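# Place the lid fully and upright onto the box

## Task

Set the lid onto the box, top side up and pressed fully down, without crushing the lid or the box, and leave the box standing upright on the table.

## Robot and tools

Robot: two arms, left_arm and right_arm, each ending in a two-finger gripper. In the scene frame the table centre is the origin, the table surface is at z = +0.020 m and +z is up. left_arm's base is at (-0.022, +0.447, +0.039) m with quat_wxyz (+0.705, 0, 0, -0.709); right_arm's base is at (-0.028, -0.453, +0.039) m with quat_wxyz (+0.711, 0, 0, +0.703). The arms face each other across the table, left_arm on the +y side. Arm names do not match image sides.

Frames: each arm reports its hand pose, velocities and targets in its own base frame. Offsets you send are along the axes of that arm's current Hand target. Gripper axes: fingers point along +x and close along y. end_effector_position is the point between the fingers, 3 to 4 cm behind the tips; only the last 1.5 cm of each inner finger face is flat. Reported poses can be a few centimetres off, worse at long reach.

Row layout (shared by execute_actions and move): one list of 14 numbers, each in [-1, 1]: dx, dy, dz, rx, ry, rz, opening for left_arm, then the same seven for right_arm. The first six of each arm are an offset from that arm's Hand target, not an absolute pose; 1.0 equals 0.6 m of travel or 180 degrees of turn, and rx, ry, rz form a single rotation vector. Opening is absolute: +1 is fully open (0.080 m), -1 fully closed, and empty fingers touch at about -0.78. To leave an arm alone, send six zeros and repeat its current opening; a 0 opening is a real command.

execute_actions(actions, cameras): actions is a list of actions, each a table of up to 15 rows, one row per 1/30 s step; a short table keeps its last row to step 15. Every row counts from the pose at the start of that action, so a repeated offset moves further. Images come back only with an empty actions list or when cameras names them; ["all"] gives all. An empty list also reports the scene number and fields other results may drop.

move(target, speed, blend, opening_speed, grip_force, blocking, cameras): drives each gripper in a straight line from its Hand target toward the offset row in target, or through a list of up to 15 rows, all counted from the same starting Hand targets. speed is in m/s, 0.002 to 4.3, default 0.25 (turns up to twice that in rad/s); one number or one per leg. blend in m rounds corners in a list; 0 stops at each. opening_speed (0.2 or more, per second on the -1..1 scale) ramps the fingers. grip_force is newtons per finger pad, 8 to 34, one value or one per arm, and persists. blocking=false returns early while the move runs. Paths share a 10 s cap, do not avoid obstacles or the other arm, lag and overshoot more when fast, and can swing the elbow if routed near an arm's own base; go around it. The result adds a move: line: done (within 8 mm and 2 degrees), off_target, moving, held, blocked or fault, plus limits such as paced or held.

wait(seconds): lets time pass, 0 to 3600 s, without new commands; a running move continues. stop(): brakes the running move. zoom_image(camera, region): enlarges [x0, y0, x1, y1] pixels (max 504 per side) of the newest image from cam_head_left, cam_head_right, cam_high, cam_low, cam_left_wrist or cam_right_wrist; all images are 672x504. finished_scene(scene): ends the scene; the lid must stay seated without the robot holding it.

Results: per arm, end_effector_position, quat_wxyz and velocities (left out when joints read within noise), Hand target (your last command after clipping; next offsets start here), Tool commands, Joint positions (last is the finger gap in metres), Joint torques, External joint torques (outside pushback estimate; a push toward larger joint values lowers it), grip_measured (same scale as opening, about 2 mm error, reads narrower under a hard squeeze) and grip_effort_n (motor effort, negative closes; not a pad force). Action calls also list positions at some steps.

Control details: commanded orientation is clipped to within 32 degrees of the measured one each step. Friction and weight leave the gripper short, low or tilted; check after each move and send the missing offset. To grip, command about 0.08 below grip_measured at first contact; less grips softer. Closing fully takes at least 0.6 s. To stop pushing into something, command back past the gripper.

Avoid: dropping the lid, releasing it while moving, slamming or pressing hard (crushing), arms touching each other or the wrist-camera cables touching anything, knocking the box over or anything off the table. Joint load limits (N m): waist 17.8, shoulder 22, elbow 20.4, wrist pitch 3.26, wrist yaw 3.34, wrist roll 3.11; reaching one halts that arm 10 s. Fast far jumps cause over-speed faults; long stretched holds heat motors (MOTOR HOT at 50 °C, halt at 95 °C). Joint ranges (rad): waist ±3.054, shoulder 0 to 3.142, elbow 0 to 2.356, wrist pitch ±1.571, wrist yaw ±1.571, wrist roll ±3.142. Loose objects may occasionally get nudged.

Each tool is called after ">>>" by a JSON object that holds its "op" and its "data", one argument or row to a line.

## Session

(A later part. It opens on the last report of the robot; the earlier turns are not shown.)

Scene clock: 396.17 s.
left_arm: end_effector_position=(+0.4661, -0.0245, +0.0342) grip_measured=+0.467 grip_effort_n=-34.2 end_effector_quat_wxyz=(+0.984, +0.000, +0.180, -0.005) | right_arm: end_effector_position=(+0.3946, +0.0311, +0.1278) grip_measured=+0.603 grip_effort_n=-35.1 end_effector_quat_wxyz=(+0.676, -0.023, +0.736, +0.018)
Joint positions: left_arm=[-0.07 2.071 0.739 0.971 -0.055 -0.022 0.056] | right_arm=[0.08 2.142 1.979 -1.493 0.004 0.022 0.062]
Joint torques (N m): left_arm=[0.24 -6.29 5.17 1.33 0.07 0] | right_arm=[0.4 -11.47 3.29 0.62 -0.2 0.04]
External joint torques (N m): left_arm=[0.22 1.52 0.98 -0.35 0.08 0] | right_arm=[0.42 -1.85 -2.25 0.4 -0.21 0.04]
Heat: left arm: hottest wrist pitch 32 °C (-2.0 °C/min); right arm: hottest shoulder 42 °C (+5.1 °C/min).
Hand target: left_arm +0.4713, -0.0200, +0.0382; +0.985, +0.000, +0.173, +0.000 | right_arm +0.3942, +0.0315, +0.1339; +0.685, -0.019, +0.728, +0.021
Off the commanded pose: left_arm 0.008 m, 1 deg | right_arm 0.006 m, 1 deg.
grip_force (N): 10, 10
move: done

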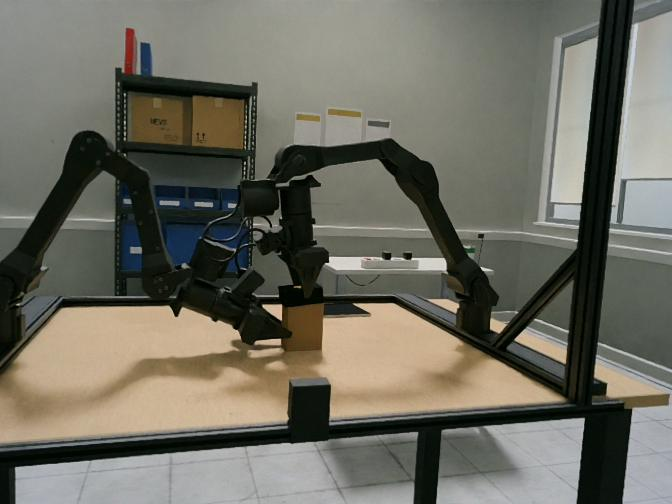

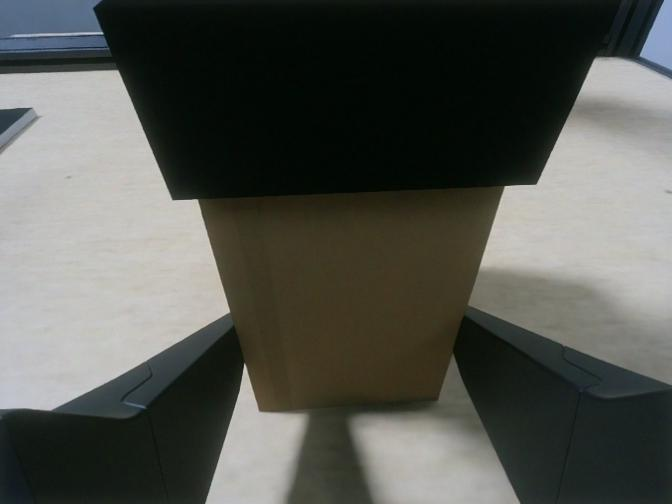

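>>> {"op": "move", "data": {
  "target": [
    [0,0,0,0,0,0,0.3,0,0,-0.005,0,0,0,0.35],
    [0,0,0,0,0,0,0.3,0.0107,0,-0.0117,0,-0.0272,0,0.35]
  ],
  "speed": 0.04,
  "cameras": ["cam_low","cam_left_wrist"]
}}

>>> {"op": "zoom_image", "data": {
  "camera": "cam_low",
  "region": [240, 240, 380, 370]
}}

Scene clock: 411.00 s.
left_arm: end_effector_position=(+0.4660, -0.0245, +0.0335) grip_measured=+0.467 grip_effort_n=-34.2 end_effector_quat_wxyz=(+0.984, +0.000, +0.180, -0.005) | right_arm: end_effector_position=(+0.3876, +0.0305, +0.1229) grip_measured=+0.603 grip_effort_n=-35.1 end_effector_quat_wxyz=(+0.709, -0.022, +0.705, +0.019)
Joint positions: left_arm=[-0.07 2.072 0.739 0.971 -0.055 -0.022 0.056] | right_arm=[0.08 2.024 1.785 -1.327 0.004 0.022 0.062]
Joint torques (N m): left_arm=[0.23 -6.31 5.12 1.33 0.07 0] | right_arm=[0.42 -10.68 3.34 0.82 -0.12 0.06]
External joint torques (N m): left_arm=[0.21 1.49 0.93 -0.34 0.08 0] | right_arm=[0.51 -1.56 -2.36 0.49 -0.14 0.06]
Heat: left arm: hottest wrist pitch 32 °C (-1.0 °C/min); right arm: hottest shoulder 41 °C (+2.0 °C/min).
Hand target: left_arm +0.4713, -0.0200, +0.0382; +0.985, +0.000, +0.173, +0.000 | right_arm +0.3868, +0.0311, +0.1279; +0.715, -0.018, +0.698, +0.021
Off the commanded pose: left_arm 0.008 m, 1 deg | right_arm 0.005 m, 1 deg.
grip_force (N): 10, 10
move: done

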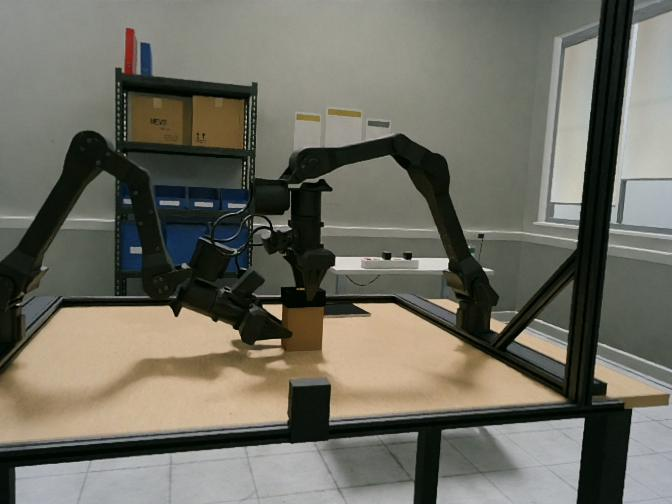

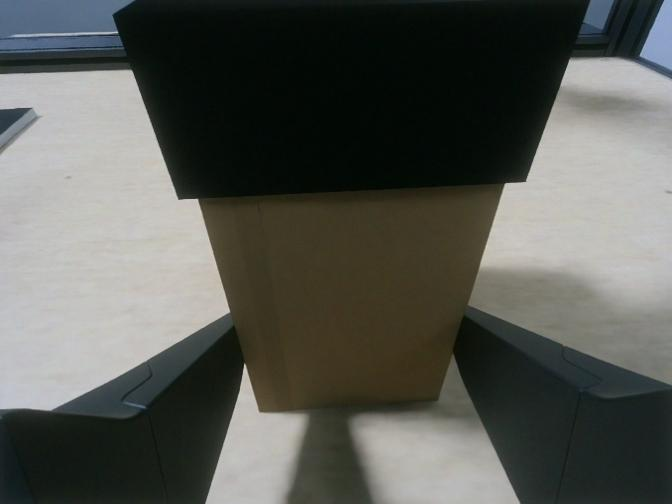

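Scaled by 3.600 from the camera's image (finer frame: 960x720).

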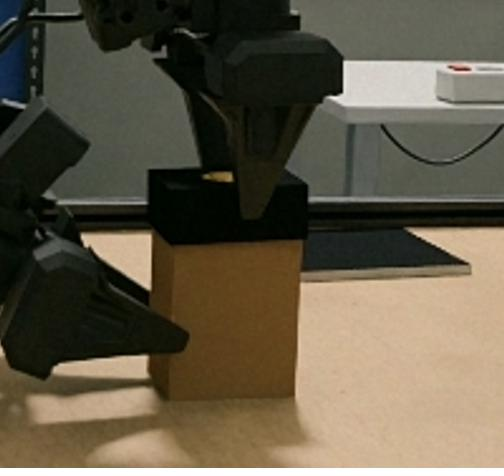

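>>> {"op": "move", "data": {
  "target": [0,0,0,0,0,0,0.3,0.04,0,0,0,0,0,0.35],
  "speed": 0.05,
  "cameras": ["cam_low","cam_left_wrist"]
}}

>>> {"op": "zoom_image", "data": {
  "camera": "cam_low",
  "region": [240, 240, 380, 370]
}}

Scene clock: 419.97 s.
left_arm: end_effector_position=(+0.4660, -0.0245, +0.0335) grip_measured=+0.467 grip_effort_n=-34.7 end_effector_quat_wxyz=(+0.984, +0.000, +0.180, -0.005) | right_arm: end_effector_position=(+0.3873, +0.0305, +0.1019) grip_measured=+0.603 grip_effort_n=-34.7 end_effector_quat_wxyz=(+0.710, -0.023, +0.703, +0.020)
Joint positions: left_arm=[-0.07 2.072 0.739 0.971 -0.055 -0.022 0.056] | right_arm=[0.08 2.022 1.699 -1.238 0.004 0.019 0.062]
Joint torques (N m): left_arm=[0.23 -6.31 5.11 1.33 0.07 0] | right_arm=[0.29 -9.73 3.27 1.02 -0.12 0.07]
External joint torques (N m): left_arm=[0.21 1.41 0.97 -0.32 0.08 -0.01] | right_arm=[0.26 -0.76 -2.39 0.67 -0.13 0.07]
Heat: left arm: hottest wrist pitch 32 °C (-1.0 °C/min); right arm: hottest shoulder 40 °C (+0.0 °C/min).
Hand target: left_arm +0.4713, -0.0200, +0.0382; +0.985, +0.000, +0.173, +0.000 | right_arm +0.3874, +0.0312, +0.1039; +0.715, -0.018, +0.698, +0.021
Off the commanded pose: left_arm 0.008 m, 1 deg | right_arm 0.002 m, 1 deg.
grip_force (N): 10, 10
move: done

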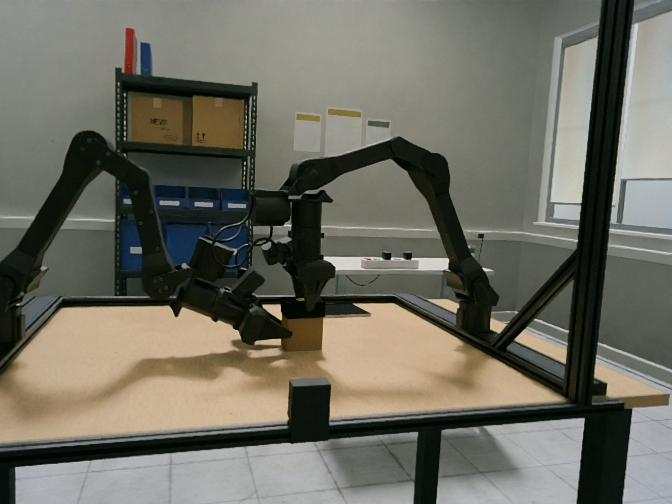

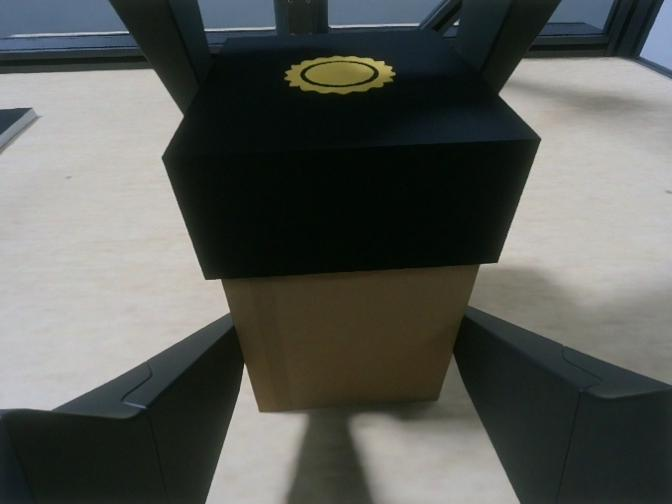

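Scaled by 3.600 from the camera's image (finer frame: 960x720).

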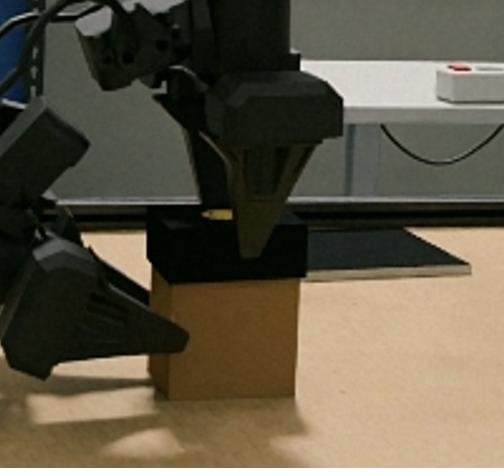

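>>> {"op": "move", "data": {
  "target": [0,0,0,0,0,0,0.3,0.012,0,0,0,0,0,0.35],
  "speed": 0.04,
  "cameras": ["cam_low","cam_left_wrist"]
}}

Scene clock: 431.10 s.
left_arm: end_effector_position=(+0.4660, -0.0245, +0.0335) grip_measured=+0.467 grip_effort_n=-34.7 end_effector_quat_wxyz=(+0.984, +0.000, +0.180, -0.005) | right_arm: end_effector_position=(+0.3873, +0.0305, +0.1001) grip_measured=+0.603 grip_effort_n=-35.1 end_effector_quat_wxyz=(+0.713, -0.023, +0.700, +0.020)
Joint positions: left_arm=[-0.07 2.072 0.739 0.971 -0.055 -0.022 0.056] | right_arm=[0.08 2.014 1.68 -1.218 0.004 0.019 0.062]
Joint torques (N m): left_arm=[0.25 -6.31 5.13 1.34 0.07 0] | right_arm=[0.35 -8.51 2.81 1.57 -0.1 0.05]
External joint torques (N m): left_arm=[0.27 1.44 1.01 -0.32 0.08 0] | right_arm=[0.38 0.55 -2.96 1.18 -0.12 0.04]
Heat: left arm: hottest wrist pitch 32 °C (-1.0 °C/min); right arm: hottest shoulder 39 °C (-2.0 °C/min).
Hand target: left_arm +0.4713, -0.0200, +0.0382; +0.985, +0.000, +0.173, +0.000 | right_arm +0.3876, +0.0313, +0.0967; +0.715, -0.018, +0.698, +0.021
Off the commanded pose: left_arm 0.008 m, 1 deg | right_arm 0.003 m, 1 deg.
grip_force (N): 10, 10
move: done

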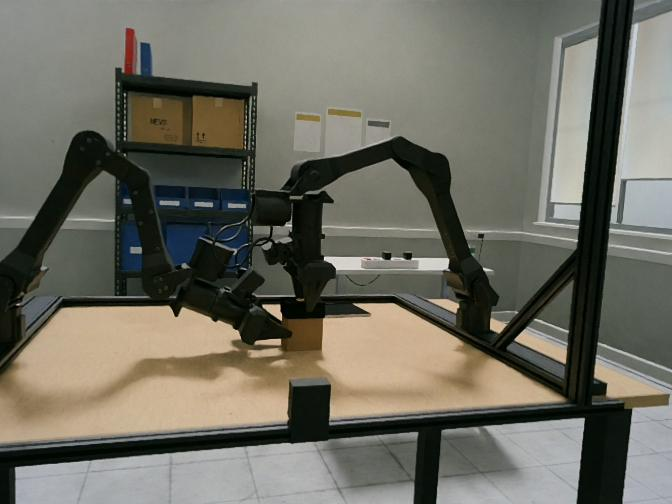

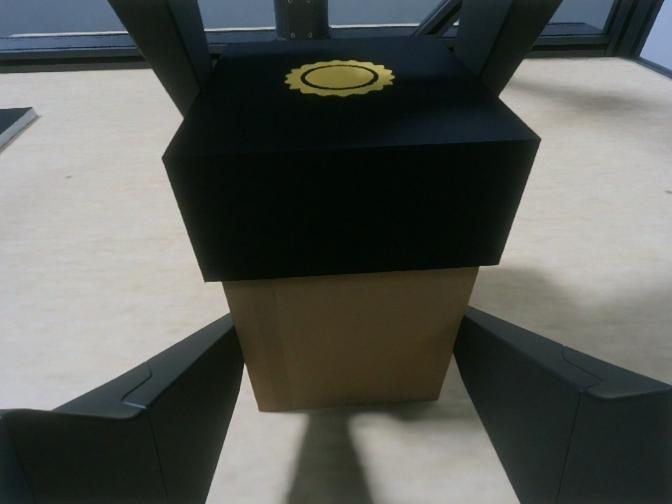

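>>> {"op": "move", "data": {
  "target": [0,0,0,0,0,0,0.3,0.01,0,0,0,0,0,0.35],
  "speed": 0.04,
  "cameras": ["cam_left_wrist","cam_high"]
}}

>>> {"op": "zoom_image", "data": {
  "camera": "cam_high",
  "region": [250, 220, 400, 340]
}}

Scene clock: 441.03 s.
left_arm: end_effector_position=(+0.4660, -0.0245, +0.0335) grip_measured=+0.467 grip_effort_n=-34.2 end_effector_quat_wxyz=(+0.984, +0.000, +0.180, -0.005) | right_arm: end_effector_position=(+0.3869, +0.0304, +0.0987) grip_measured=+0.603 grip_effort_n=-34.7 end_effector_quat_wxyz=(+0.716, -0.022, +0.697, +0.021)
Joint positions: left_arm=[-0.07 2.072 0.739 0.971 -0.055 -0.024 0.056] | right_arm=[0.08 2.007 1.663 -1.201 0.004 0.019 0.062]
Joint torques (N m): left_arm=[0.24 -6.31 5.12 1.33 0.07 -0.01] | right_arm=[0.36 -7.27 2.46 2.04 -0.11 0.08]
External joint torques (N m): left_arm=[0.27 1.47 0.97 -0.33 0.07 -0.01] | right_arm=[0.43 1.71 -3.28 1.65 -0.13 0.07]
Heat: left arm: hottest wrist pitch 32 °C (-1.0 °C/min); right arm: hottest shoulder 39 °C (-2.0 °C/min).
Hand target: left_arm +0.4713, -0.0200, +0.0382; +0.985, +0.000, +0.173, +0.000 | right_arm +0.3877, +0.0313, +0.0907; +0.715, -0.018, +0.698, +0.021
Off the commanded pose: left_arm 0.008 m, 1 deg | right_arm 0.008 m, 1 deg.
grip_force (N): 10, 10
move: done
Images, in order (width x height): cam_high 672x504, cam_left_wrist 672x504.

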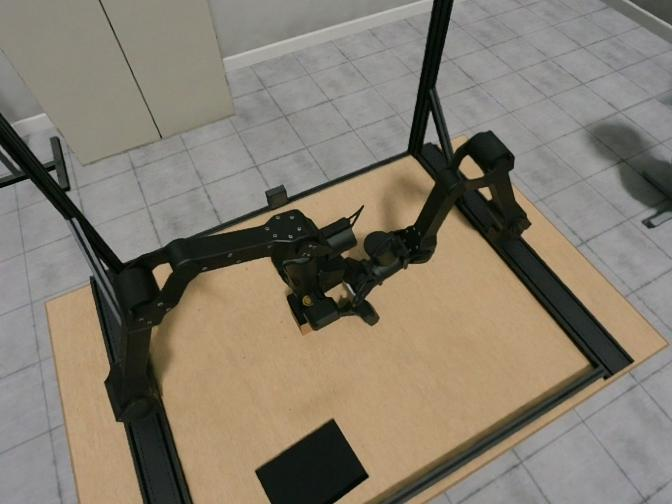

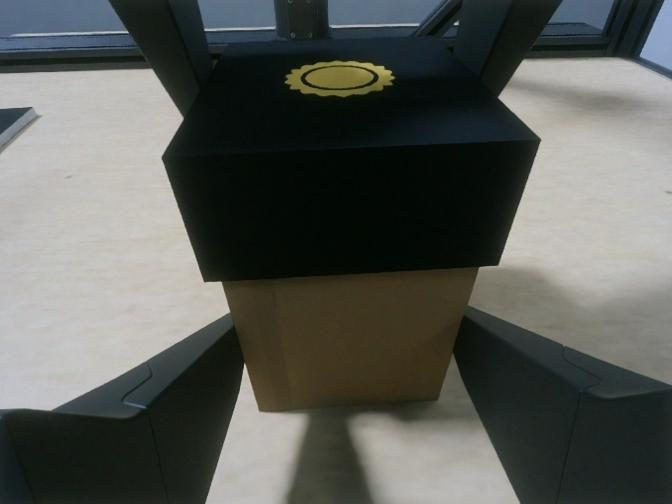

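Scaled by 3.360 from the camera's image (finer frame: 960x720).

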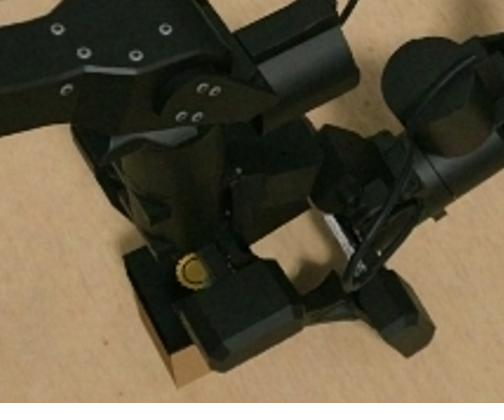

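>>> {"op": "move", "data": {
  "target": [
    [0.0034,0,-0.0094,0,0,0,0.3,-0.017,0,0,0,0,0,0.35],
    [0.0034,0,-0.0094,0,0,0,0.3,-0.017,0,0,0,0,0,0.9],
    [0.0034,0,-0.0094,0,0,0,0.9,-0.15,0,0,0,0,0,0.9],
    [-0.13,0,-0.03,0,0,0,0.9,-0.15,0,0,0,0,0,0.9]
  ],
  "speed": [0.04, 0.04, 0.12, 0.15],
  "cameras": ["cam_low","cam_left_wrist","cam_high"]
}}

>>> {"op": "zoom_image", "data": {
  "camera": "cam_low",
  "region": [240, 240, 380, 370]
}}

Scene clock: 460.00 s.
left_arm: end_effector_position=(+0.3901, -0.0231, +0.0387) grip_measured=+0.897 grip_effort_n=14.7 end_effector_quat_wxyz=(+0.982, +0.002, +0.188, -0.007) | right_arm: end_effector_position=(+0.3812, +0.0306, +0.1757) grip_measured=+0.897 grip_effort_n=16.5 end_effector_quat_wxyz=(+0.708, -0.024, +0.706, +0.022)
Joint positions: left_arm=[-0.084 1.875 0.426 1.069 -0.065 -0.024 0.075] | right_arm=[0.082 2.022 1.993 -1.539 0.004 0.016 0.075]
Joint torques (N m): left_arm=[-0.18 -6.85 2.34 2.55 -0.18 -0.1] | right_arm=[0.24 -7.84 6.68 0.11 -0.1 0.02]
External joint torques (N m): left_arm=[-0.18 -0.94 -1.33 0.86 -0.17 -0.11] | right_arm=[0.3 0.99 1.13 -0.24 -0.11 0.02]
Heat: left arm: hottest wrist pitch 33 °C (+1.0 °C/min); right arm: hottest shoulder 36 °C (-6.0 °C/min).
Hand target: left_arm +0.3919, -0.0201, +0.0479; +0.985, +0.000, +0.173, +0.000 | right_arm +0.3856, +0.0308, +0.1807; +0.715, -0.018, +0.698, +0.021
Off the commanded pose: left_arm 0.010 m, 2 deg | right_arm 0.007 m, 1 deg.
grip_force (N): 10, 10
move: off_target (left_arm)
Images, in order (width x height): cam_high 672x504, cam_low 672x504, cam_left_wrist 672x504.

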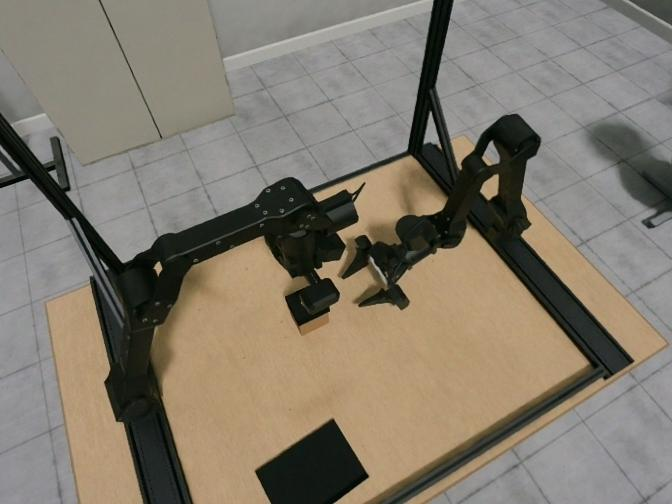

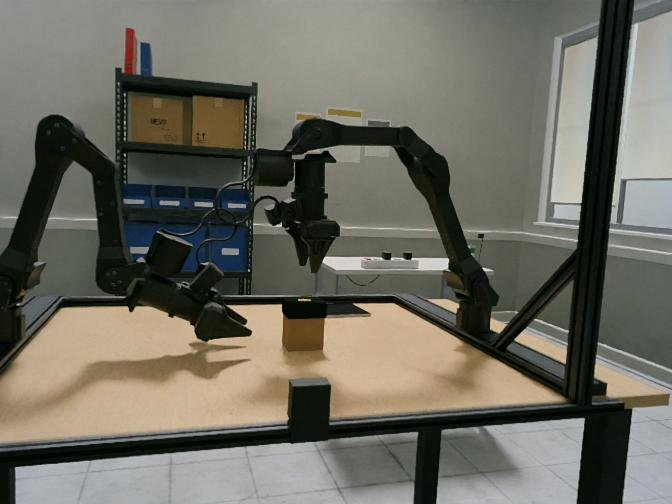

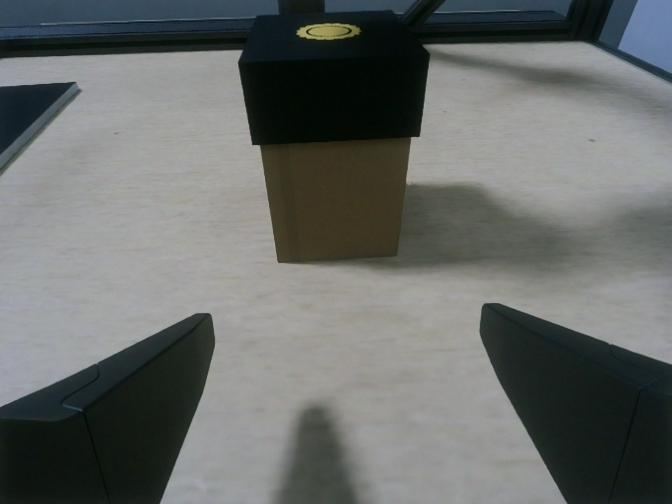

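Scaled by 3.600 from the camera's image (finer frame: 960x720).

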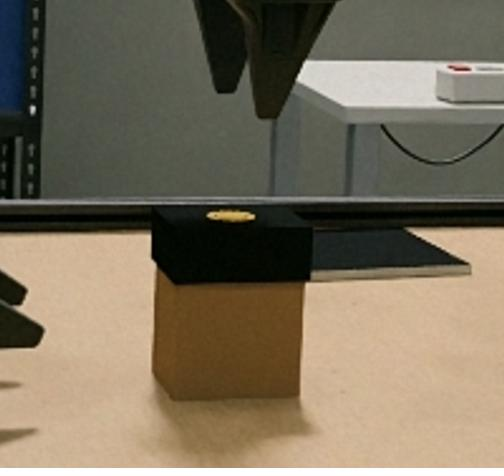

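>>> {"op": "zoom_image", "data": {
  "camera": "cam_low",
  "region": [275, 290, 335, 356]
}}

>>> {"op": "zoom_image", "data": {
  "camera": "cam_left_wrist",
  "region": [220, 0, 450, 280]
}}

Scaled by 7.636 from the camera's image (finer frame: 960x720).

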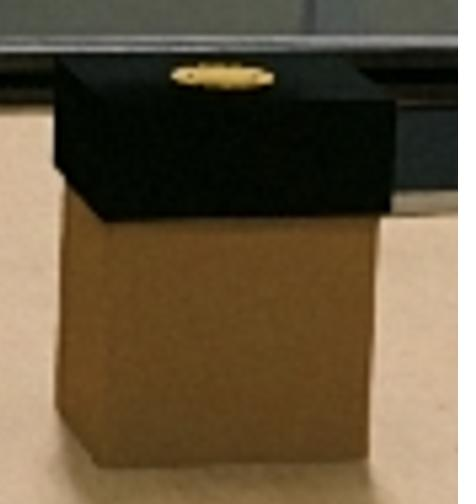

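Scaled by 1.800 from the camera's image (finer frame: 960x720).

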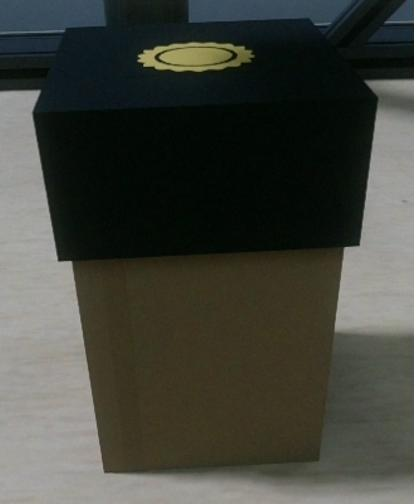

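>>> {"op": "finished_scene", "data": {
  "scene": 2
}}

The scene is finished: the task was done.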